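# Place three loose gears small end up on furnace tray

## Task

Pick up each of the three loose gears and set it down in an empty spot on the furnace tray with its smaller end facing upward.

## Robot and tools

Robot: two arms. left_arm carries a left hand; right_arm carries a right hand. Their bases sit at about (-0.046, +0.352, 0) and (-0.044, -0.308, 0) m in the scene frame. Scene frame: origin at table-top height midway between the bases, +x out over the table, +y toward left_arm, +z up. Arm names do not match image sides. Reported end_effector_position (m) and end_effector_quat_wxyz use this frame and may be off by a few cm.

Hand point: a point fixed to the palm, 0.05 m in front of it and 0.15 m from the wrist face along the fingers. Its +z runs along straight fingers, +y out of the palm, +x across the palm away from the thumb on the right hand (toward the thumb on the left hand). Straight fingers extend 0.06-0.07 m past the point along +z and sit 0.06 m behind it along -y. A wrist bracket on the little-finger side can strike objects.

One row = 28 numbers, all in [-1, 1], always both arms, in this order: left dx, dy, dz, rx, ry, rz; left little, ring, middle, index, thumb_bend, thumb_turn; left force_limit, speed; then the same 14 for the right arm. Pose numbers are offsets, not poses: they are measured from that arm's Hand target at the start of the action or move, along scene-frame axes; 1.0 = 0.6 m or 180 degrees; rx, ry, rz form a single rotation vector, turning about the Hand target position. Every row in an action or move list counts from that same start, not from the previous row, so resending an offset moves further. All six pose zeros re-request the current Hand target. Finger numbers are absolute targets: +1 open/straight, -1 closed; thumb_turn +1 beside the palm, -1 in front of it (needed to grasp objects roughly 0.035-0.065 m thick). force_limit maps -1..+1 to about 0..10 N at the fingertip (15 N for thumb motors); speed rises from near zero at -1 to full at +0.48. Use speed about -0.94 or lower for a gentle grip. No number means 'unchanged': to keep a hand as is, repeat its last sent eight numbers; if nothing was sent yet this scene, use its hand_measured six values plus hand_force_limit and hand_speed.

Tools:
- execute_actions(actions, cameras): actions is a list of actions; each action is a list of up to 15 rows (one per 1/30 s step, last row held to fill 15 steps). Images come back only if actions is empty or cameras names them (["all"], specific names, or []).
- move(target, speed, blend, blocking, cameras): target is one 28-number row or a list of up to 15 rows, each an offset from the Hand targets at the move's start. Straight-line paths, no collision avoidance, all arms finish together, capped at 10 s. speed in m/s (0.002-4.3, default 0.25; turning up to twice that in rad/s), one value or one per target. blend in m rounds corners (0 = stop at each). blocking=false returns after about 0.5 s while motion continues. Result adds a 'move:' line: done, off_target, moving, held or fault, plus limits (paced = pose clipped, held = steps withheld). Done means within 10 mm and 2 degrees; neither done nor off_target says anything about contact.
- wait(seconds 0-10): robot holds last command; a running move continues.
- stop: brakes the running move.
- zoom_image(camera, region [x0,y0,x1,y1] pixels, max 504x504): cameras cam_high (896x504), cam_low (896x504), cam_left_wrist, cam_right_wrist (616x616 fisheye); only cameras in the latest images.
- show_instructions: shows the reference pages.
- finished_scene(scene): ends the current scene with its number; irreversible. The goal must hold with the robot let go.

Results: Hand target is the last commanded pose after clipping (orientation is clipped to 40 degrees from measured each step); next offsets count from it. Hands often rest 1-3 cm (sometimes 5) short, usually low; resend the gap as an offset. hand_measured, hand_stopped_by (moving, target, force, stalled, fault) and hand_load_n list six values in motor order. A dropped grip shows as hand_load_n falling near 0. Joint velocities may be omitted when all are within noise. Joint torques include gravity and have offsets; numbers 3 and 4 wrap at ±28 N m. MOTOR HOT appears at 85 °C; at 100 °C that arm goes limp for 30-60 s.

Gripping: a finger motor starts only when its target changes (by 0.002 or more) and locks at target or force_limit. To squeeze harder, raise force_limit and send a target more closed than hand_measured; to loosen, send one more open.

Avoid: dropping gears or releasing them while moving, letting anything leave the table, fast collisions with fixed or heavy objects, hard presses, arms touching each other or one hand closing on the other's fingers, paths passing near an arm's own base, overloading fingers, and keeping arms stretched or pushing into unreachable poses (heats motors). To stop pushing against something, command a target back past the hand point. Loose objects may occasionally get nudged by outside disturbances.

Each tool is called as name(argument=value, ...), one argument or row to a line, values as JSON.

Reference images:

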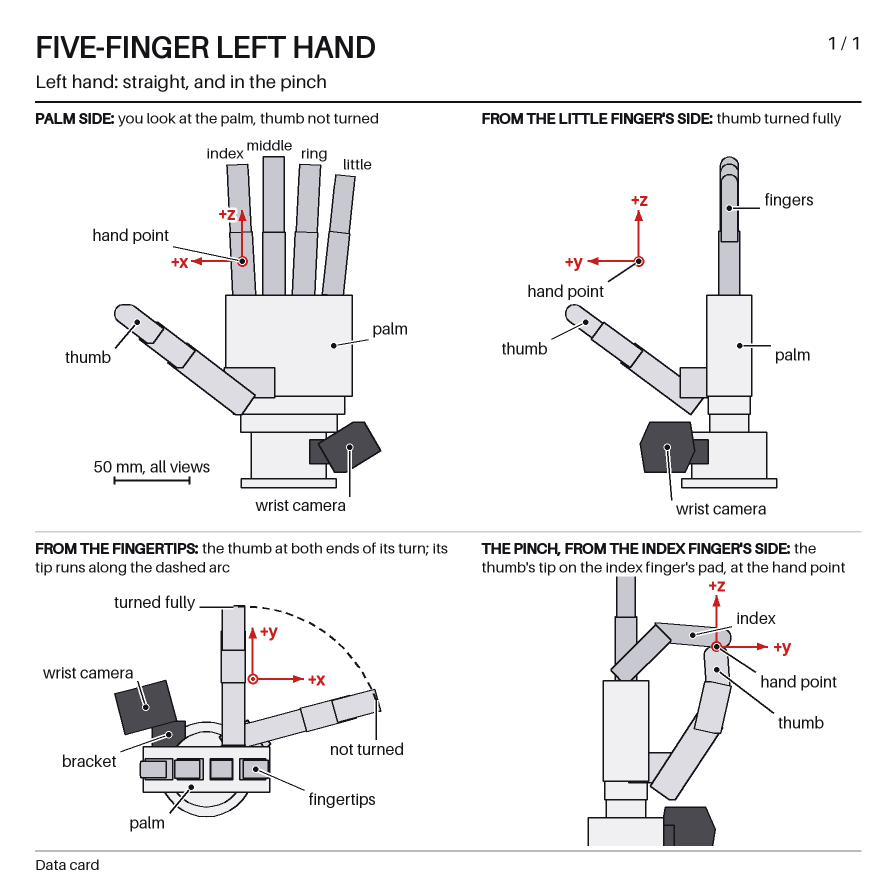

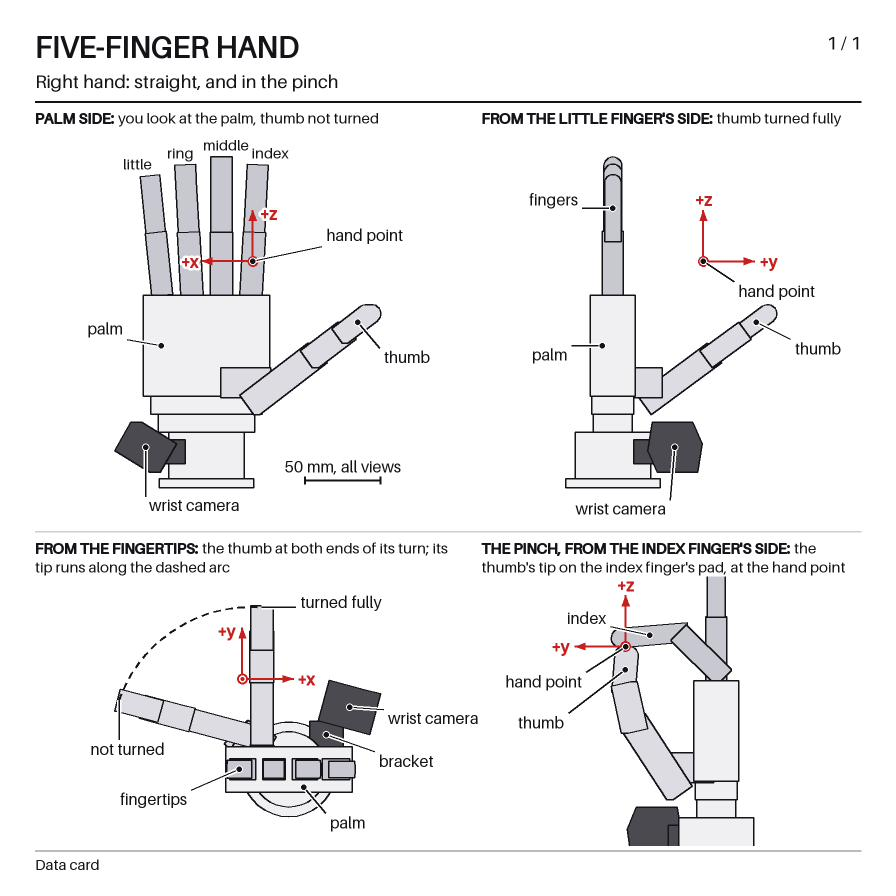

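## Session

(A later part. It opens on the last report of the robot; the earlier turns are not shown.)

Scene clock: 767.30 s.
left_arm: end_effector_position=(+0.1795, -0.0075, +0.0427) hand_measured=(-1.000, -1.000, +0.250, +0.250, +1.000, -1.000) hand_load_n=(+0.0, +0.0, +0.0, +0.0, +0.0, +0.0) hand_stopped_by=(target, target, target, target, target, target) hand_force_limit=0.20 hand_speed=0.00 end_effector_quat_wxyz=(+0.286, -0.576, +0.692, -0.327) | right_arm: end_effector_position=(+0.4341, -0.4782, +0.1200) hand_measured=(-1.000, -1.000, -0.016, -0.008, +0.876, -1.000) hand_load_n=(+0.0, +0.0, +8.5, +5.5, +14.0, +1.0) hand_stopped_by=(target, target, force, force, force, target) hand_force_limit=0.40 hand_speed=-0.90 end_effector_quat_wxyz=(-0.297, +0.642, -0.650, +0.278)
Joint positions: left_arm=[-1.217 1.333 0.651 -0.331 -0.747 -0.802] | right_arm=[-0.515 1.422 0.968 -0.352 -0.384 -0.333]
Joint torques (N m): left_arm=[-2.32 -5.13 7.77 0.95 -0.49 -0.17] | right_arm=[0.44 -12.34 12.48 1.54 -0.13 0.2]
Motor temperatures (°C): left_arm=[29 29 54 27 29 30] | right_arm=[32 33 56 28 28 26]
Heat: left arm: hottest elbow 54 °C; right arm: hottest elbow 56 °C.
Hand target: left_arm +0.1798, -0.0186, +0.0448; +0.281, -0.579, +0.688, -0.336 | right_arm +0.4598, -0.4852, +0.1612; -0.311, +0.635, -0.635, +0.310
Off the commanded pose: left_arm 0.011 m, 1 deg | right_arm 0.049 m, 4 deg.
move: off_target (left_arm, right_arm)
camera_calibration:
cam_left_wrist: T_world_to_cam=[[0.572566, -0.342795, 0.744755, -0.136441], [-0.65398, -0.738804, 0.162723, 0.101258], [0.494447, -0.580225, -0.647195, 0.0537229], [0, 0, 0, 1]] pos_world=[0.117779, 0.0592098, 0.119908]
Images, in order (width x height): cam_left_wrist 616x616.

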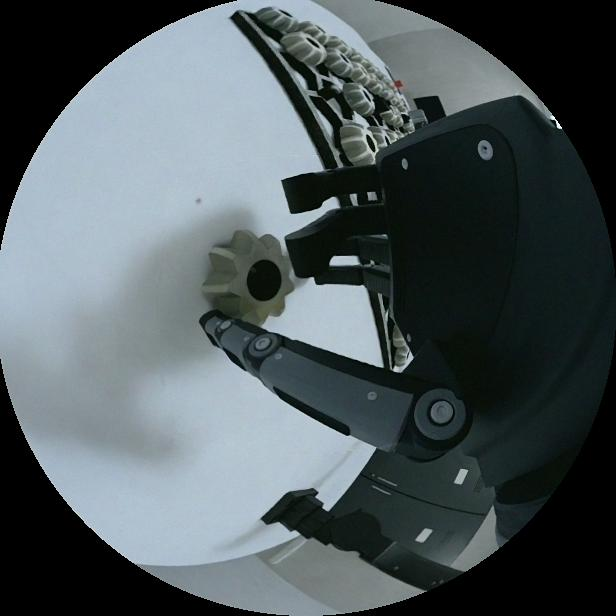

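move(
  target=[-0.006,0.03,-0.015, 0,0,0, -1,-1,0.25,0.25,1,-1,0.2,0, 0,0,0,0,0,0,-1,-1,-0.35,-0.35,0.3,-1,0.4,-0.9],
  speed=0.06,
  cameras=["cam_left_wrist"],
)

zoom_image(
  camera="cam_left_wrist",
  region=[200, 220, 340, 360],
)

Scene clock: 771.23 s.
left_arm: end_effector_position=(+0.1779, -0.0036, +0.0366) hand_measured=(-1.000, -1.000, +0.250, +0.250, +1.000, -1.000) hand_load_n=(+0.0, +0.0, +0.0, +0.0, +0.0, +0.0) hand_stopped_by=(target, target, target, target, target, target) hand_force_limit=0.20 hand_speed=0.00 end_effector_quat_wxyz=(+0.284, -0.577, +0.689, -0.334) | right_arm: end_effector_position=(+0.4341, -0.4782, +0.1200) hand_measured=(-1.000, -1.000, -0.016, -0.008, +0.876, -1.000) hand_load_n=(+0.0, +0.5, +8.5, +5.5, +14.0, +0.5) hand_stopped_by=(target, target, force, force, force, target) hand_force_limit=0.40 hand_speed=-0.90 end_effector_quat_wxyz=(-0.297, +0.642, -0.650, +0.278)
Joint positions: left_arm=[-1.217 1.329 0.621 -0.288 -0.747 -0.803] | right_arm=[-0.515 1.422 0.968 -0.352 -0.384 -0.333]
Joint torques (N m): left_arm=[-1.73 -6.65 5.56 0.76 -0.3 -0.06] | right_arm=[0.44 -12.28 12.48 1.52 -0.13 0.19]
Motor temperatures (°C): left_arm=[29 29 54 27 29 30] | right_arm=[32 33 56 28 28 26]
Heat: left arm: hottest elbow 54 °C; right arm: hottest elbow 56 °C.
Hand target: left_arm +0.1763, -0.0008, +0.0360; +0.281, -0.579, +0.688, -0.336 | right_arm +0.4598, -0.4852, +0.1612; -0.311, +0.635, -0.635, +0.310
Off the commanded pose: left_arm 0.004 m, 0 deg | right_arm 0.049 m, 4 deg.
move: off_target (right_arm)
camera_calibration:
cam_left_wrist: T_world_to_cam=[[0.568842, -0.330548, 0.753098, -0.129287], [-0.654489, -0.736453, 0.171117, 0.103977], [0.498059, -0.590233, -0.635266, 0.0516422], [0, 0, 0, 1]] pos_world=[0.115875, 0.0643199, 0.11238]
Images, in order (width x height): cam_left_wrist 616x616.

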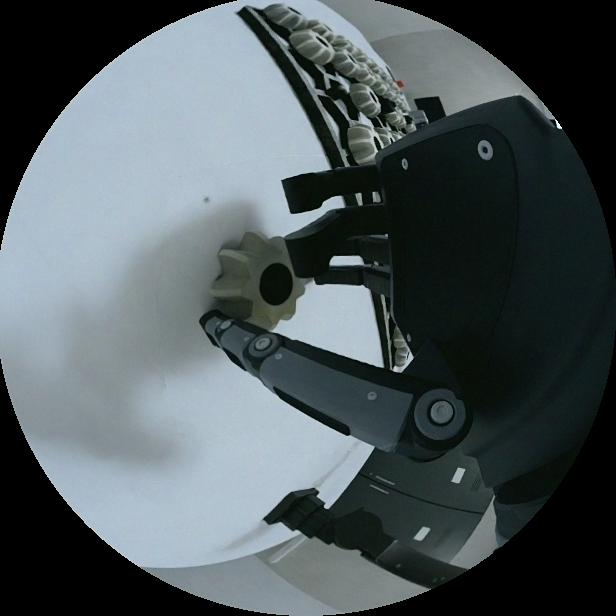

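Scaled by 3.600 from the camera's 616x616 image, which has a finer 880x880 frame.

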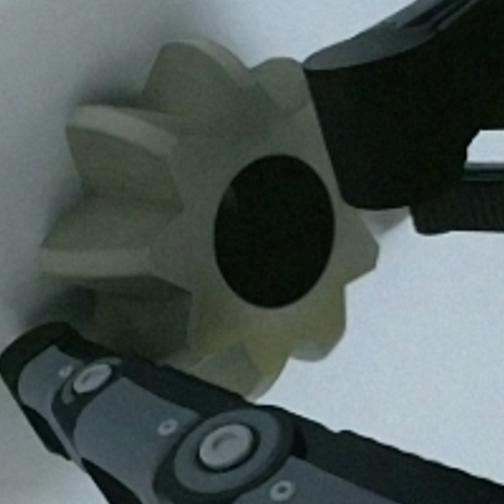

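move(
  target=[-0.006,0.018,-0.004, 0,0,0, -1,-1,0.25,0.25,1,-1,0.2,0, 0,0,0,0,0,0,-1,-1,-0.35,-0.35,0.3,-1,0.4,-0.9],
  speed=0.06,
  cameras=["cam_left_wrist"],
)

zoom_image(
  camera="cam_left_wrist",
  region=[200, 220, 340, 360],
)

Scene clock: 779.90 s.
left_arm: end_effector_position=(+0.1748, +0.0046, +0.0365) hand_measured=(-1.000, -1.000, +0.250, +0.250, +1.000, -1.000) hand_load_n=(+0.0, +0.0, +0.5, +0.0, +0.0, +0.0) hand_stopped_by=(target, target, target, target, target, target) hand_force_limit=0.20 hand_speed=0.00 end_effector_quat_wxyz=(+0.282, -0.578, +0.687, -0.338) | right_arm: end_effector_position=(+0.4341, -0.4782, +0.1200) hand_measured=(-1.000, -1.000, -0.016, -0.008, +0.876, -1.000) hand_load_n=(+0.0, +0.0, +9.0, +5.0, +14.0, +0.5) hand_stopped_by=(target, target, force, force, force, target) hand_force_limit=0.40 hand_speed=-0.90 end_effector_quat_wxyz=(-0.297, +0.642, -0.650, +0.278)
Joint positions: left_arm=[-1.217 1.302 0.592 -0.277 -0.747 -0.803] | right_arm=[-0.515 1.422 0.968 -0.352 -0.384 -0.333]
Joint torques (N m): left_arm=[-1.61 -6.12 5.38 0.59 -0.26 -0.05] | right_arm=[0.44 -12.28 12.49 1.52 -0.13 0.19]
Motor temperatures (°C): left_arm=[29 30 52 27 29 30] | right_arm=[32 33 57 28 28 26]
Heat: left arm: hottest elbow 52 °C; right arm: hottest elbow 57 °C.
Hand target: left_arm +0.1727, +0.0101, +0.0336; +0.281, -0.579, +0.688, -0.336 | right_arm +0.4598, -0.4852, +0.1612; -0.311, +0.635, -0.635, +0.310
Off the commanded pose: left_arm 0.006 m, 0 deg | right_arm 0.049 m, 4 deg.
move: off_target (right_arm)
camera_calibration:
cam_left_wrist: T_world_to_cam=[[0.566317, -0.323779, 0.757926, -0.124467], [-0.655086, -0.73488, 0.175541, 0.107925], [0.500148, -0.595918, -0.628278, 0.0574136], [0, 0, 0, 1]] pos_world=[0.112473, 0.073226, 0.111463]
Images, in order (width x height): cam_left_wrist 616x616.

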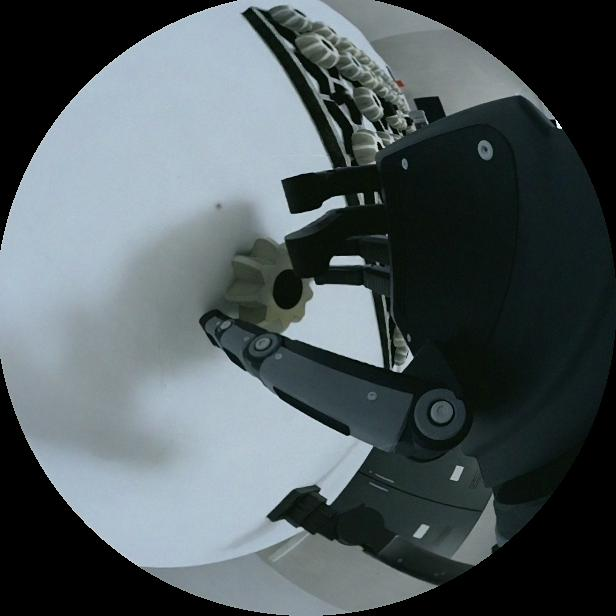

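Scaled by 3.600 from the camera's 616x616 image, which has a finer 880x880 frame.

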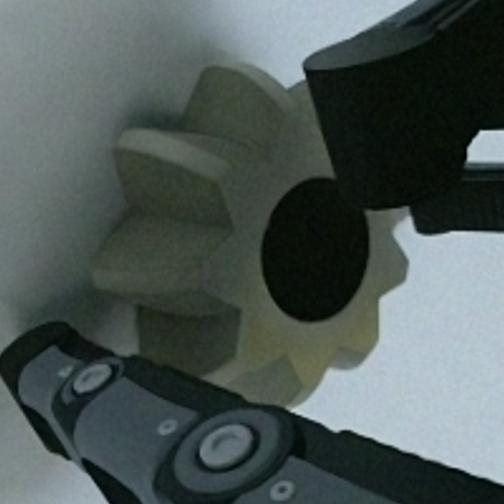

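move(
  target=[0,0.002,-0.009, 0,0,0, -1,-1,0.25,0.25,1,-1,0.2,0, 0,0,0,0,0,0,-1,-1,-0.35,-0.35,0.3,-1,0.4,-0.9],
  speed=0.06,
)

move(
  target=[0,0,0, 0,0,0, -1,-1,-0.35,-0.35,0.3,-1,0.4,-0.9, 0,0,0,0,0,0,-1,-1,-0.35,-0.35,0.3,-1,0.4,-0.9],
  speed=0.06,
  cameras=["cam_left_wrist"],
)

zoom_image(
  camera="cam_left_wrist",
  region=[200, 220, 340, 360],
)

Scene clock: 786.23 s.
left_arm: end_effector_position=(+0.1749, +0.0048, +0.0360) hand_measured=(-1.000, -1.000, +0.250, +0.250, +1.000, -1.000) hand_load_n=(+0.0, +0.0, -1.5, +0.0, +0.0, +0.0) hand_stopped_by=(target, target, target, target, target, target) hand_force_limit=0.20 hand_speed=0.00 end_effector_quat_wxyz=(+0.281, -0.579, +0.685, -0.342) | right_arm: end_effector_position=(+0.4341, -0.4782, +0.1200) hand_measured=(-1.000, -1.000, -0.016, -0.008, +0.876, -1.000) hand_load_n=(+0.0, +0.0, +8.5, +5.0, +14.0, +1.0) hand_stopped_by=(target, target, force, force, force, target) hand_force_limit=0.40 hand_speed=-0.90 end_effector_quat_wxyz=(-0.297, +0.642, -0.650, +0.278)
Joint positions: left_arm=[-1.217 1.299 0.584 -0.261 -0.748 -0.803] | right_arm=[-0.515 1.422 0.968 -0.352 -0.384 -0.333]
Joint torques (N m): left_arm=[-1.49 -5.3 5.22 0.79 -0.18 -0.04] | right_arm=[0.44 -12.28 12.49 1.54 -0.13 0.2]
Motor temperatures (°C): left_arm=[29 30 51 27 29 30] | right_arm=[32 33 58 28 28 26]
Heat: left arm: hottest elbow 51 °C; right arm: hottest elbow 58 °C.
Hand target: left_arm +0.1726, +0.0113, +0.0281; +0.281, -0.579, +0.688, -0.336 | right_arm +0.4598, -0.4852, +0.1612; -0.311, +0.635, -0.635, +0.310
Off the commanded pose: left_arm 0.010 m, 1 deg | right_arm 0.049 m, 4 deg.
move: off_target (right_arm)

Scene clock: 787.50 s.
left_arm: end_effector_position=(+0.1742, +0.0062, +0.0342) hand_measured=(-1.000, -1.000, -0.008, -0.026, +0.876, -1.000) hand_load_n=(+0.0, +0.0, +5.0, +7.5, +12.5, -1.0) hand_stopped_by=(target, target, force, force, force, target) hand_force_limit=0.40 hand_speed=-0.90 end_effector_quat_wxyz=(+0.281, -0.579, +0.685, -0.342) | right_arm: end_effector_position=(+0.4341, -0.4782, +0.1200) hand_measured=(-1.000, -1.000, -0.016, -0.008, +0.876, -1.000) hand_load_n=(+0.0, +0.0, +8.5, +5.5, +14.0, +1.0) hand_stopped_by=(target, target, force, force, force, target) hand_force_limit=0.40 hand_speed=-0.90 end_effector_quat_wxyz=(-0.297, +0.642, -0.650, +0.278)
Joint positions: left_arm=[-1.217 1.299 0.578 -0.256 -0.746 -0.803] | right_arm=[-0.515 1.422 0.968 -0.352 -0.384 -0.333]
Joint torques (N m): left_arm=[-1.49 -5.3 5.6 0.62 -0.25 -0.03] | right_arm=[0.38 -12.28 12.48 1.52 -0.14 0.2]
Motor temperatures (°C): left_arm=[29 30 51 27 29 30] | right_arm=[32 33 58 28 28 26]
Heat: left arm: hottest elbow 51 °C; right arm: hottest elbow 58 °C.
Hand target: left_arm +0.1726, +0.0113, +0.0281; +0.281, -0.579, +0.688, -0.336 | right_arm +0.4598, -0.4852, +0.1612; -0.311, +0.635, -0.635, +0.310
Off the commanded pose: left_arm 0.008 m, 1 deg | right_arm 0.049 m, 4 deg.
move: off_target (right_arm)
camera_calibration:
cam_left_wrist: T_world_to_cam=[[0.564264, -0.317128, 0.762257, -0.121756], [-0.655571, -0.733318, 0.1802, 0.108981], [0.50183, -0.601394, -0.621685, 0.0567449], [0, 0, 0, 1]] pos_world=[0.111671, 0.0754317, 0.108448]
Images, in order (width x height): cam_left_wrist 616x616.

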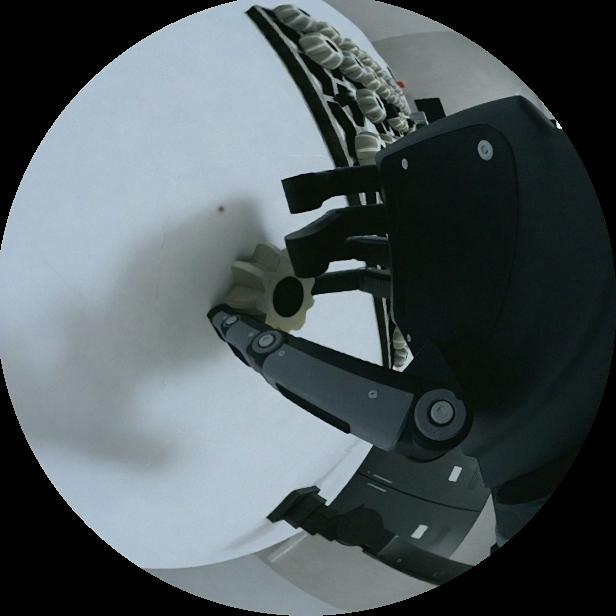

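Scaled by 3.600 from the camera's 616x616 image, which has a finer 880x880 frame.

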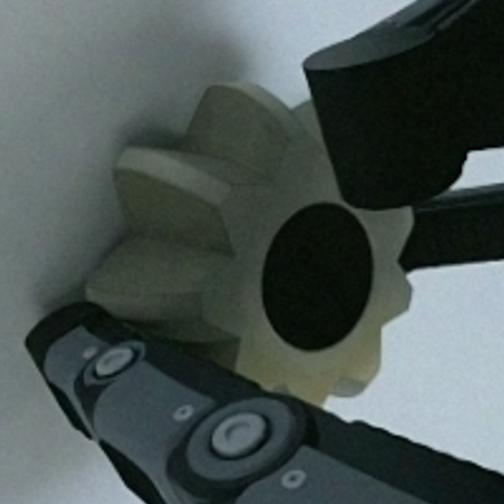

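move(
  target=[0.01,-0.025,0.11, 0,0,0, -1,-1,-0.35,-0.35,0.3,-1,0.4,-0.9, -0.07,0.3,-0.02,0,0,0,-1,-1,-0.35,-0.35,0.3,-1,0.4,-0.9],
  speed=0.08,
  cameras=["cam_left_wrist","cam_right_wrist"],
)

Scene clock: 803.53 s.
left_arm: end_effector_position=(+0.1648, +0.0272, +0.0523) hand_measured=(-1.000, -1.000, -0.008, -0.026, +0.876, -1.000) hand_load_n=(+0.0, +0.0, +5.5, +8.0, +12.5, +0.0) hand_stopped_by=(target, target, force, force, force, target) hand_force_limit=0.40 hand_speed=-0.90 end_effector_quat_wxyz=(+0.293, -0.570, +0.708, -0.295) | right_arm: end_effector_position=(+0.4117, -0.3070, +0.1361) hand_measured=(-1.000, -1.000, -0.016, -0.008, +0.876, -1.000) hand_load_n=(+0.0, +0.5, +8.5, +5.0, +14.0, +1.0) hand_stopped_by=(target, target, force, force, force, target) hand_force_limit=0.40 hand_speed=-0.90 end_effector_quat_wxyz=(-0.295, +0.646, -0.639, +0.296)
Joint positions: left_arm=[-1.217 1.235 0.628 -0.48 -0.739 -0.803] | right_arm=[-0.097 1.184 0.78 -0.307 -0.066 -0.064]
Joint torques (N m): left_arm=[-1.44 -7.24 12.23 0.28 -0.59 -0.02] | right_arm=[-0.03 -9.47 7.72 2.88 0.1 0.16]
Motor temperatures (°C): left_arm=[29 30 51 27 29 30] | right_arm=[32 33 58 28 28 26]
Heat: left arm: hottest elbow 51 °C; right arm: hottest elbow 58 °C.
Hand target: left_arm +0.1786, -0.0037, +0.0941; +0.281, -0.579, +0.688, -0.336 | right_arm +0.4178, -0.3051, +0.1493; -0.311, +0.635, -0.635, +0.310
Off the commanded pose: left_arm 0.054 m, 6 deg | right_arm 0.015 m, 3 deg.
move: off_target (left_arm, right_arm)
camera_calibration:
cam_left_wrist: T_world_to_cam=[[0.595515, -0.392362, 0.701009, -0.123459], [-0.6513, -0.746646, 0.135382, 0.116942], [0.470287, -0.537189, -0.700184, 0.0928739], [0, 0, 0, 1]] pos_world=[0.106008, 0.0887644, 0.135743]
cam_right_wrist: T_world_to_cam=[[-0.641995, -0.289529, -0.70994, 0.269304], [-0.527926, 0.838416, 0.135476, 0.461288], [0.556001, 0.461771, -0.691109, 0.122995], [0, 0, 0, 1]] pos_world=[0.348033, -0.365575, 0.213699]
Images, in order (width x height): cam_left_wrist 616x616, cam_right_wrist 616x616.

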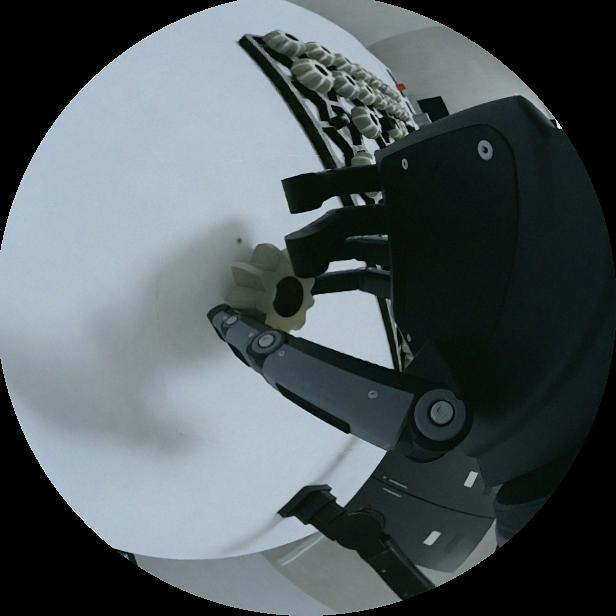

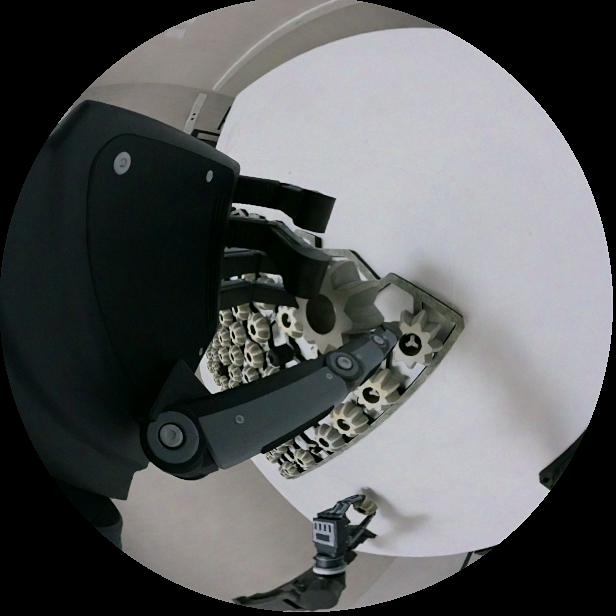

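move(
  target=[0.067,0.333,0.167, 0,0,0, -1,-1,-0.35,-0.35,0.3,-1,0.4,-0.9, -0.076,0.528,0.0,0,0,0,-1,-1,-0.35,-0.35,0.3,-1,0.4,-0.9],
  speed=0.12,
  cameras=["all"],
)

zoom_image(
  camera="cam_right_wrist",
  region=[280, 200, 520, 440],
)

Scene clock: 812.57 s.
left_arm: end_effector_position=(+0.2127, +0.1983, +0.1711) hand_measured=(-1.000, -1.000, -0.008, -0.026, +0.876, -1.000) hand_load_n=(+0.0, +0.0, +5.0, +7.5, +12.0, -0.5) hand_stopped_by=(target, target, force, force, force, target) hand_force_limit=0.40 hand_speed=-0.90 end_effector_quat_wxyz=(+0.272, -0.584, +0.697, -0.315) | right_arm: end_effector_position=(+0.3515, -0.0080, +0.1157) hand_measured=(-1.000, -1.000, -0.016, -0.008, +0.876, -1.000) hand_load_n=(+0.0, +0.0, +8.5, +5.0, +14.0, +1.0) hand_stopped_by=(target, target, force, force, force, target) hand_force_limit=0.40 hand_speed=-0.90 end_effector_quat_wxyz=(-0.279, +0.655, -0.631, +0.309)
Joint positions: left_arm=[-0.604 0.629 0.594 -0.726 -0.325 -0.28] | right_arm=[0.753 1.364 0.909 -0.435 0.573 0.521]
Joint torques (N m): left_arm=[-1.32 -1.32 11.21 0.87 -0.11 0.06] | right_arm=[-0.21 -10.05 12.4 1.37 0.6 0.17]
Motor temperatures (°C): left_arm=[29 30 54 27 29 30] | right_arm=[32 33 55 28 28 26]
Heat: left arm: hottest elbow 54 °C; right arm: hottest elbow 55 °C.
Hand target: left_arm +0.2189, +0.1962, +0.1943; +0.281, -0.579, +0.688, -0.336 | right_arm +0.3722, +0.0116, +0.1493; -0.311, +0.635, -0.635, +0.310
Off the commanded pose: left_arm 0.024 m, 3 deg | right_arm 0.044 m, 4 deg.
move: off_target (left_arm, right_arm)
camera_calibration:
cam_left_wrist: T_world_to_cam=[[0.604269, -0.339277, 0.720937, -0.183887], [-0.643295, -0.741622, 0.19018, 0.247714], [0.47014, -0.578695, -0.666394, 0.247938], [0, 0, 0, 1]] pos_world=[0.153905, 0.264802, 0.250685]
cam_right_wrist: T_world_to_cam=[[-0.643092, -0.325541, -0.693149, 0.300845], [-0.53161, 0.841289, 0.098103, 0.187253], [0.551202, 0.431574, -0.714087, 0.00831823], [0, 0, 0, 1]] pos_world=[0.288432, -0.0631867, 0.1961]

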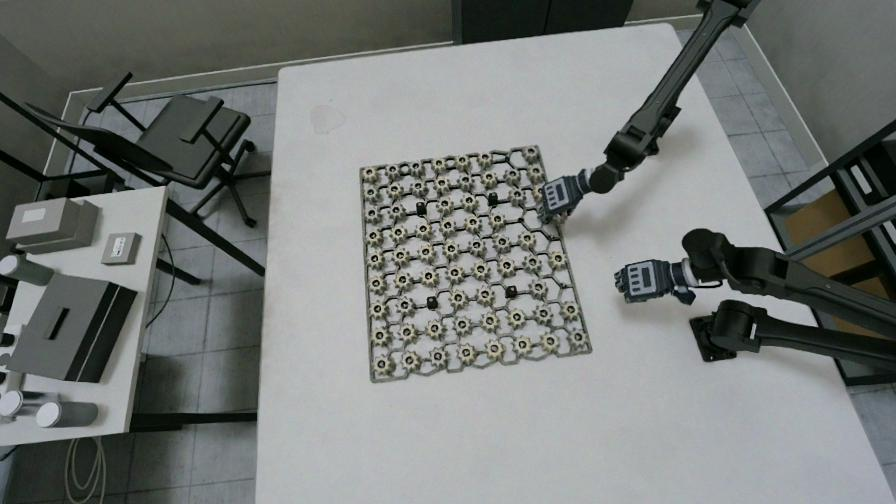

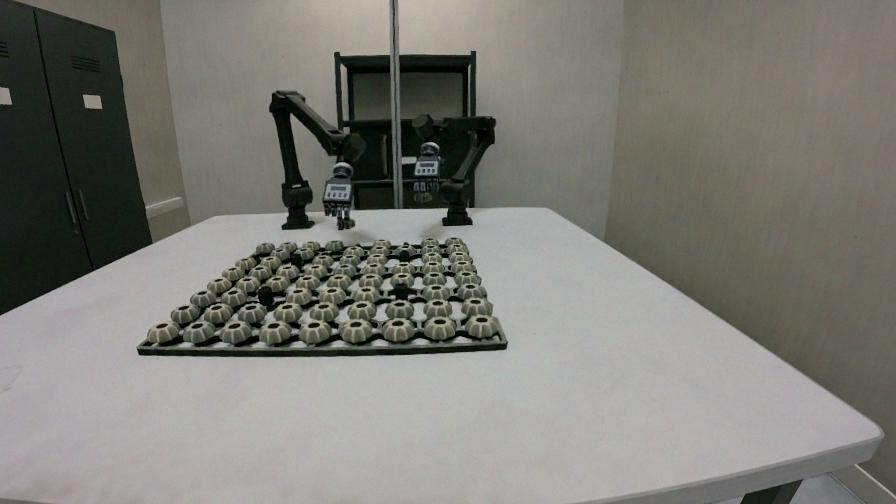

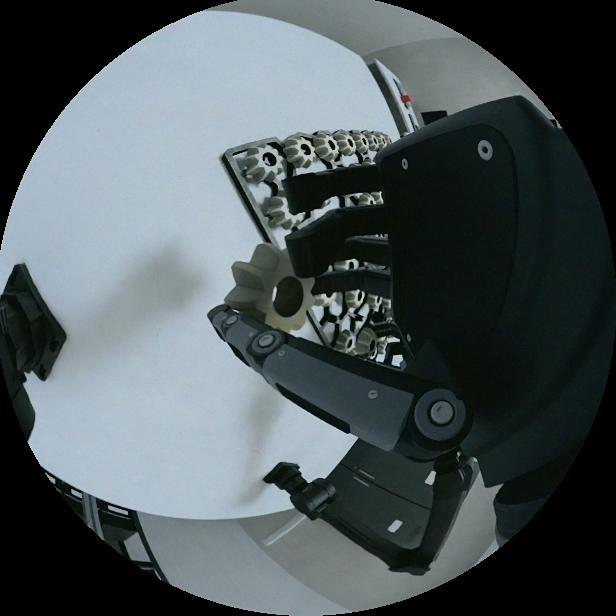

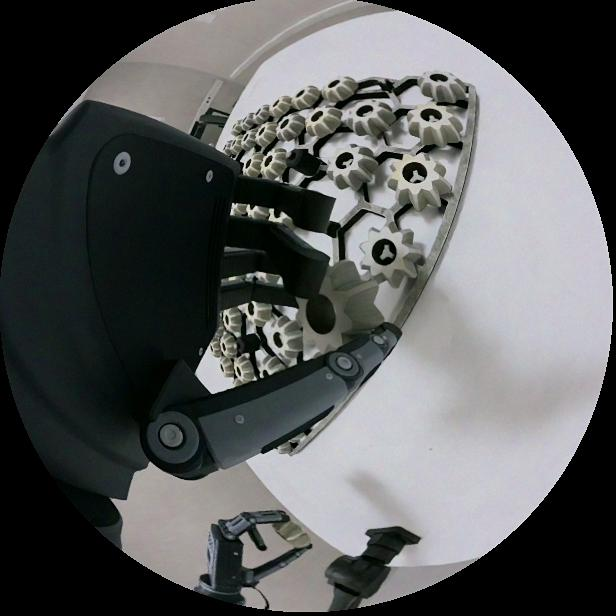

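Scaled by 2.100 from the camera's 616x616 image, which has a finer 880x880 frame.

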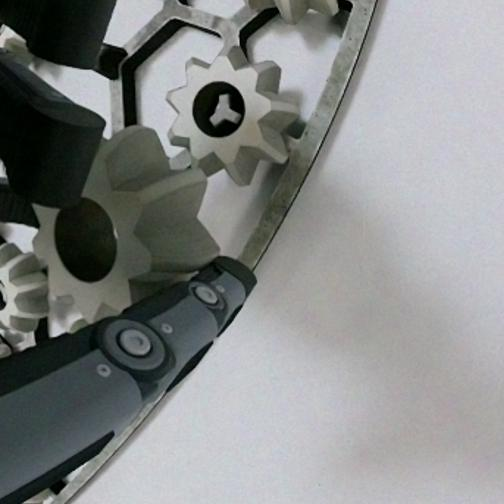

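zoom_image(
  camera="cam_right_wrist",
  region=[340, 90, 490, 290],
)

zoom_image(
  camera="cam_low",
  region=[320, 210, 420, 280],
)

Scaled by 2.520 from the camera's 616x616 image, which has a finer 880x880 frame.

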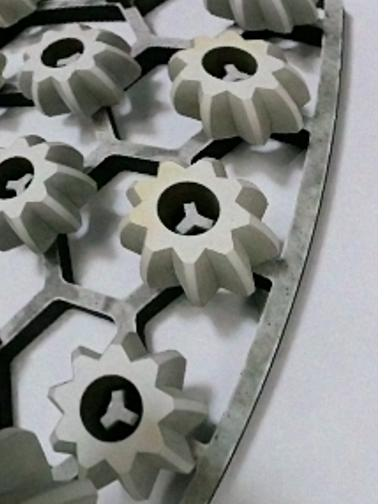

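Scaled by 5.040.

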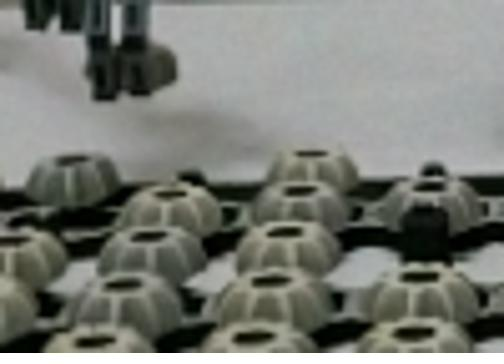

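move(
  target=[0,0,0, 0,0,0, -1,-1,-0.35,-0.35,0.3,-1,0.4,-0.9, 0.001,0.037,-0.082,0,0,0,-1,-1,-0.35,-0.35,0.3,-1,0.4,-0.9],
  speed=0.08,
  cameras=["cam_right_wrist","cam_low"],
)

zoom_image(
  camera="cam_right_wrist",
  region=[280, 170, 430, 370],
)

zoom_image(
  camera="cam_low",
  region=[330, 210, 410, 270],
)

Scene clock: 830.37 s.
left_arm: end_effector_position=(+0.2127, +0.1983, +0.1711) hand_measured=(-1.000, -1.000, -0.008, -0.026, +0.876, -1.000) hand_load_n=(+0.5, +0.0, +5.0, +7.5, +12.0, -0.5) hand_stopped_by=(target, target, force, force, force, target) hand_force_limit=0.40 hand_speed=-0.90 end_effector_quat_wxyz=(+0.272, -0.584, +0.697, -0.315) | right_arm: end_effector_position=(+0.3587, +0.0145, +0.0774) hand_measured=(-1.000, -1.000, -0.016, -0.008, +0.876, -1.000) hand_load_n=(+0.0, +0.0, +8.5, +5.5, +14.0, +1.0) hand_stopped_by=(target, target, force, force, force, target) hand_force_limit=0.40 hand_speed=-0.90 end_effector_quat_wxyz=(-0.279, +0.652, -0.633, +0.311)
Joint positions: left_arm=[-0.604 0.629 0.594 -0.726 -0.325 -0.279] | right_arm=[0.782 1.474 0.909 -0.341 0.597 0.554]
Joint torques (N m): left_arm=[-1.38 -1.26 11.19 0.85 -0.11 0.06] | right_arm=[0.32 -11.22 9.72 2.3 0.62 0.16]
Motor temperatures (°C): left_arm=[29 30 58 27 29 30] | right_arm=[32 33 53 28 29 26]
Heat: left arm: hottest elbow 58 °C; right arm: hottest elbow 53 °C.
Hand target: left_arm +0.2189, +0.1962, +0.1943; +0.281, -0.579, +0.688, -0.336 | right_arm +0.3729, +0.0338, +0.1001; -0.311, +0.635, -0.635, +0.310
Off the commanded pose: left_arm 0.024 m, 3 deg | right_arm 0.033 m, 4 deg.
move: off_target (left_arm, right_arm)
camera_calibration:
cam_right_wrist: T_world_to_cam=[[-0.643388, -0.320498, -0.695221, 0.286546], [-0.525697, 0.845135, 0.0968955, 0.173862], [0.556501, 0.427818, -0.712235, -0.0346339], [0, 0, 0, 1]] pos_world=[0.295032, -0.0402825, 0.157699]
Images, in order (width x height): cam_low 896x504, cam_right_wrist 616x616.

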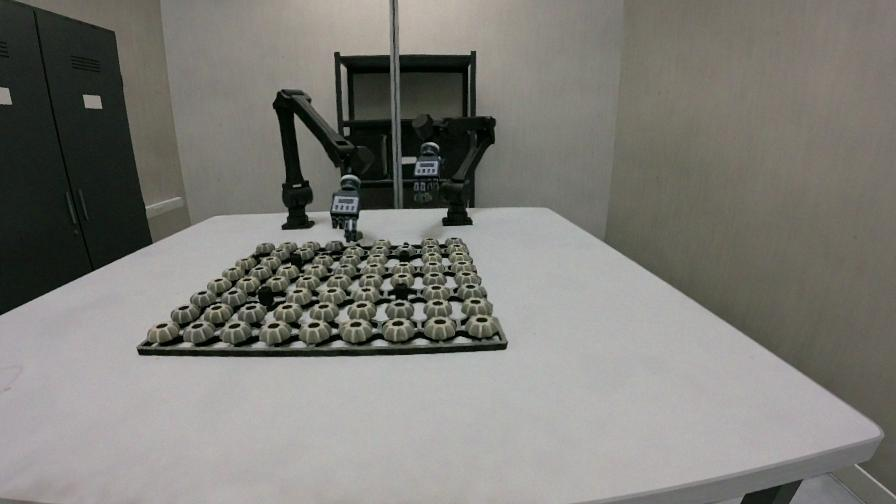

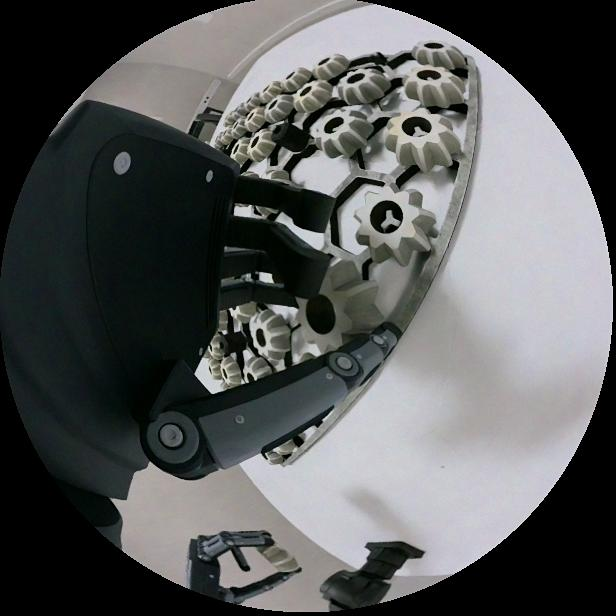

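Scaled by 2.520 from the camera's 616x616 image, which has a finer 880x880 frame.

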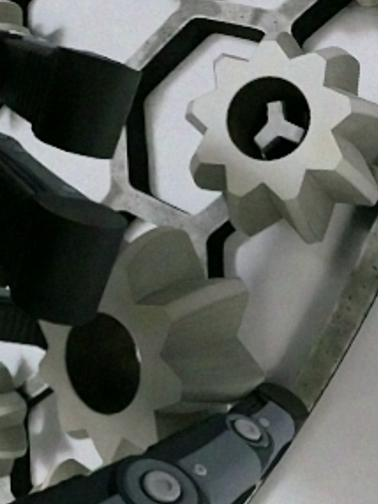

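Scaled by 6.300.

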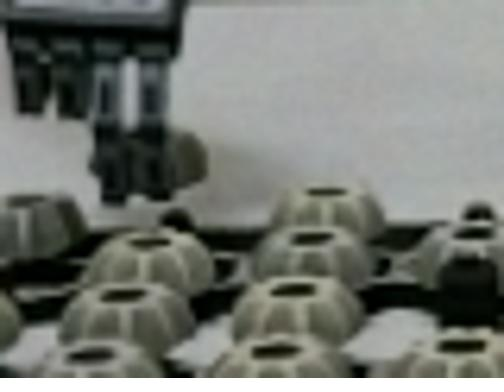

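move(
  target=[0,0,0, 0,0,0, -1,-1,-0.35,-0.35,0.3,-1,0.4,-0.9, 0.008,0.022,-0.02,0,0,0,-1,-1,-0.35,-0.35,0.3,-1,0.4,-0.9],
  speed=0.06,
  cameras=["cam_right_wrist","cam_low"],
)

zoom_image(
  camera="cam_right_wrist",
  region=[280, 170, 430, 370],
)

zoom_image(
  camera="cam_low",
  region=[330, 210, 410, 270],
)

Scene clock: 844.80 s.
left_arm: end_effector_position=(+0.2127, +0.1983, +0.1711) hand_measured=(-1.000, -1.000, -0.008, -0.026, +0.876, -1.000) hand_load_n=(+0.0, +0.0, +5.0, +7.5, +12.5, -0.5) hand_stopped_by=(target, target, force, force, force, target) hand_force_limit=0.40 hand_speed=-0.90 end_effector_quat_wxyz=(+0.272, -0.584, +0.697, -0.315) | right_arm: end_effector_position=(+0.3594, +0.0197, +0.0649) hand_measured=(-1.000, -1.000, -0.016, -0.008, +0.876, -1.000) hand_load_n=(+0.0, +0.0, +8.5, +4.0, +14.5, +1.0) hand_stopped_by=(target, target, force, force, force, target) hand_force_limit=0.40 hand_speed=-0.90 end_effector_quat_wxyz=(-0.277, +0.651, -0.633, +0.314)
Joint positions: left_arm=[-0.604 0.629 0.594 -0.726 -0.325 -0.279] | right_arm=[0.792 1.508 0.909 -0.317 0.609 0.564]
Joint torques (N m): left_arm=[-1.38 -1.26 11.19 0.88 -0.11 0.06] | right_arm=[0.56 -10.46 10.93 2.22 0.48 0.19]
Motor temperatures (°C): left_arm=[29 29 60 27 29 30] | right_arm=[32 33 52 28 29 26]
Heat: left arm: hottest elbow 60 °C; right arm: hottest elbow 52 °C.
Hand target: left_arm +0.2189, +0.1962, +0.1943; +0.281, -0.579, +0.688, -0.336 | right_arm +0.3776, +0.0471, +0.0880; -0.311, +0.635, -0.635, +0.310
Off the commanded pose: left_arm 0.024 m, 3 deg | right_arm 0.040 m, 4 deg.
move: off_target (left_arm, right_arm)
camera_calibration:
cam_right_wrist: T_world_to_cam=[[-0.644218, -0.322514, -0.693519, 0.280172], [-0.522502, 0.847755, 0.0911178, 0.170169], [0.558548, 0.421065, -0.714653, -0.0465976], [0, 0, 0, 1]] pos_world=[0.295433, -0.0342816, 0.145498]
Images, in order (width x height): cam_low 896x504, cam_right_wrist 616x616.

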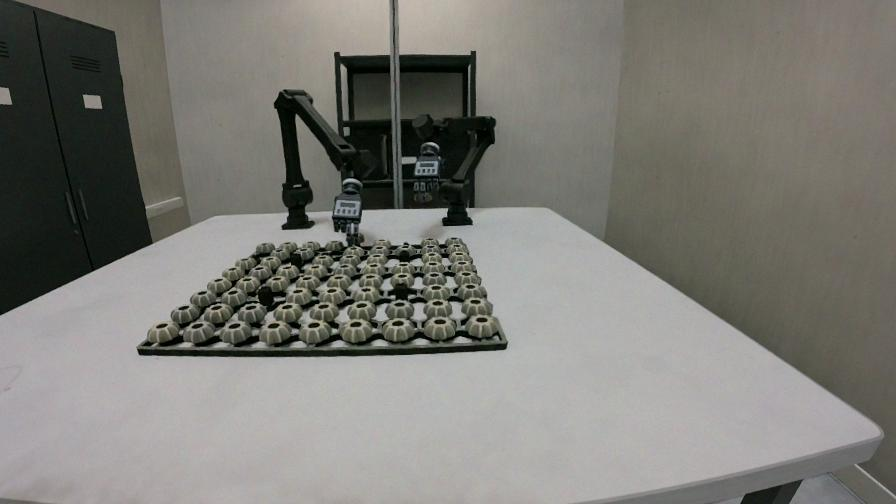

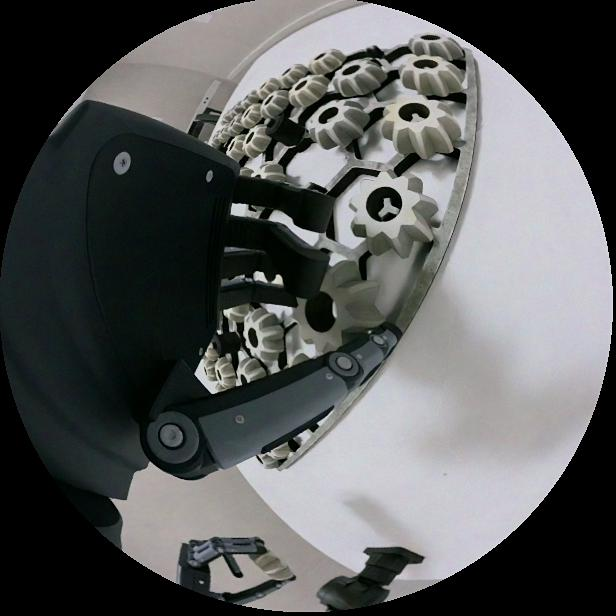

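Scaled by 2.520 from the camera's 616x616 image, which has a finer 880x880 frame.

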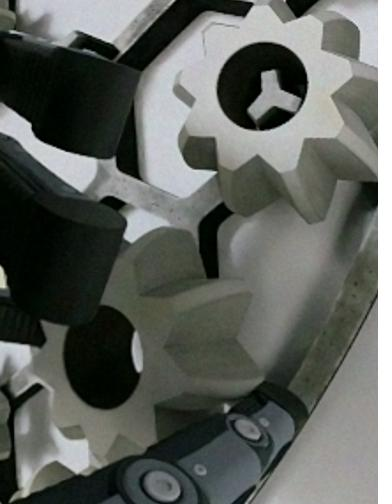

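Scaled by 6.300.

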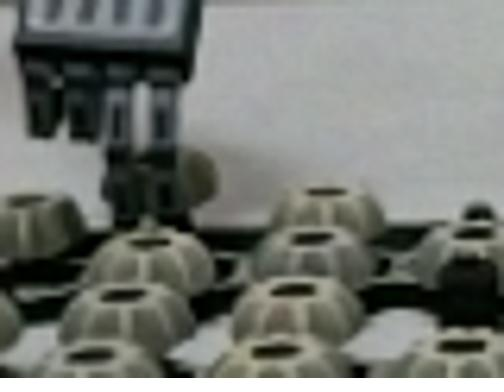

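move(
  target=[0,0,0, 0,0,0, -1,-1,-0.35,-0.35,0.3,-1,0.4,-0.9, 0.008,0.015,0.02,0,0,0,-1,-1,-0.35,-0.35,0.3,-1,0.4,-0.9],
  speed=0.06,
  cameras=["cam_right_wrist","cam_low"],
)

zoom_image(
  camera="cam_right_wrist",
  region=[280, 170, 430, 370],
)

zoom_image(
  camera="cam_low",
  region=[330, 210, 410, 270],
)

Scene clock: 853.97 s.
left_arm: end_effector_position=(+0.2127, +0.1983, +0.1711) hand_measured=(-1.000, -1.000, -0.008, -0.026, +0.876, -1.000) hand_load_n=(+0.0, +0.5, +5.0, +7.5, +12.5, -0.5) hand_stopped_by=(target, target, force, force, force, target) hand_force_limit=0.40 hand_speed=-0.90 end_effector_quat_wxyz=(+0.272, -0.584, +0.697, -0.315) | right_arm: end_effector_position=(+0.3650, +0.0319, +0.0722) hand_measured=(-1.000, -1.000, -0.016, -0.008, +0.876, -1.000) hand_load_n=(+0.0, +0.0, +9.0, +4.5, +14.0, +1.5) hand_stopped_by=(target, target, force, force, force, target) hand_force_limit=0.40 hand_speed=-0.90 end_effector_quat_wxyz=(-0.282, +0.651, -0.633, +0.311)
Joint positions: left_arm=[-0.604 0.629 0.594 -0.726 -0.325 -0.279] | right_arm=[0.8 1.523 0.946 -0.333 0.609 0.571]
Joint torques (N m): left_arm=[-1.44 -1.2 11.19 0.87 -0.11 0.06] | right_arm=[0.38 -11.4 11.59 1.32 0.61 0.17]
Motor temperatures (°C): left_arm=[29 29 61 27 29 30] | right_arm=[32 32 52 28 29 26]
Heat: left arm: hottest elbow 61 °C; right arm: hottest elbow 52 °C.
Hand target: left_arm +0.2189, +0.1962, +0.1943; +0.281, -0.579, +0.688, -0.336 | right_arm +0.3823, +0.0561, +0.1000; -0.311, +0.635, -0.635, +0.310
Off the commanded pose: left_arm 0.024 m, 3 deg | right_arm 0.041 m, 4 deg.
move: off_target (left_arm, right_arm)
camera_calibration:
cam_right_wrist: T_world_to_cam=[[-0.639949, -0.318101, -0.699483, 0.291495], [-0.525954, 0.844972, 0.0969255, 0.162996], [0.560212, 0.429923, -0.708046, -0.050987], [0, 0, 0, 1]] pos_world=[0.300833, -0.0230817, 0.151996]
Images, in order (width x height): cam_low 896x504, cam_right_wrist 616x616.

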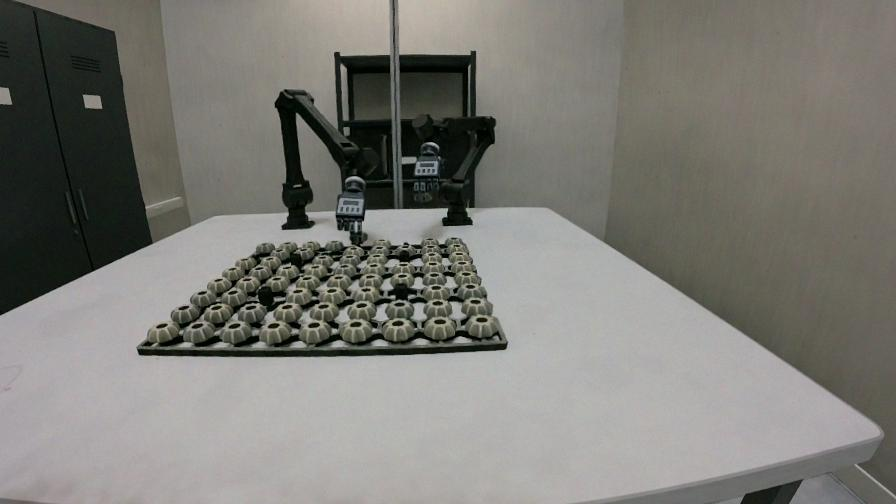

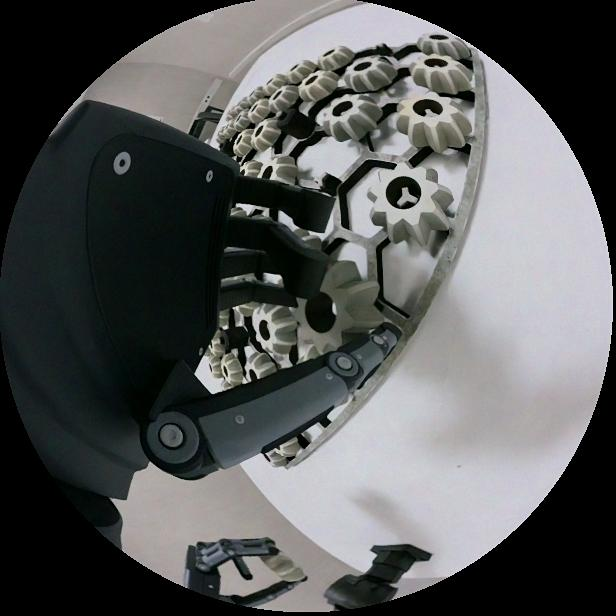

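Scaled by 2.520 from the camera's 616x616 image, which has a finer 880x880 frame.

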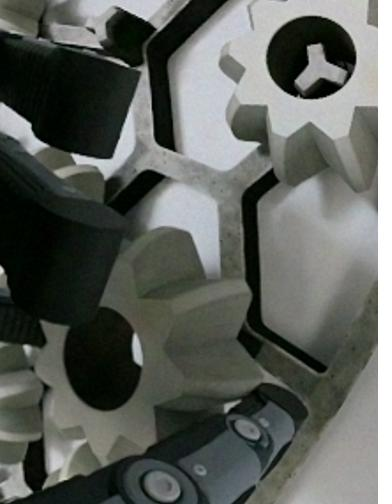

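Scaled by 6.300.

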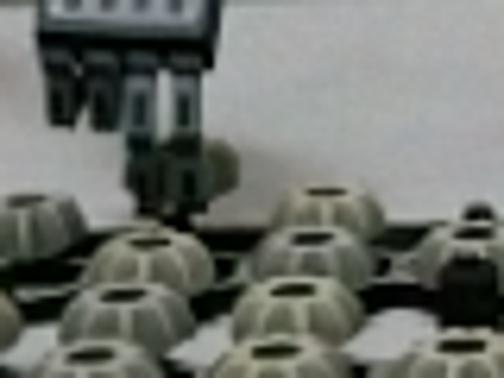

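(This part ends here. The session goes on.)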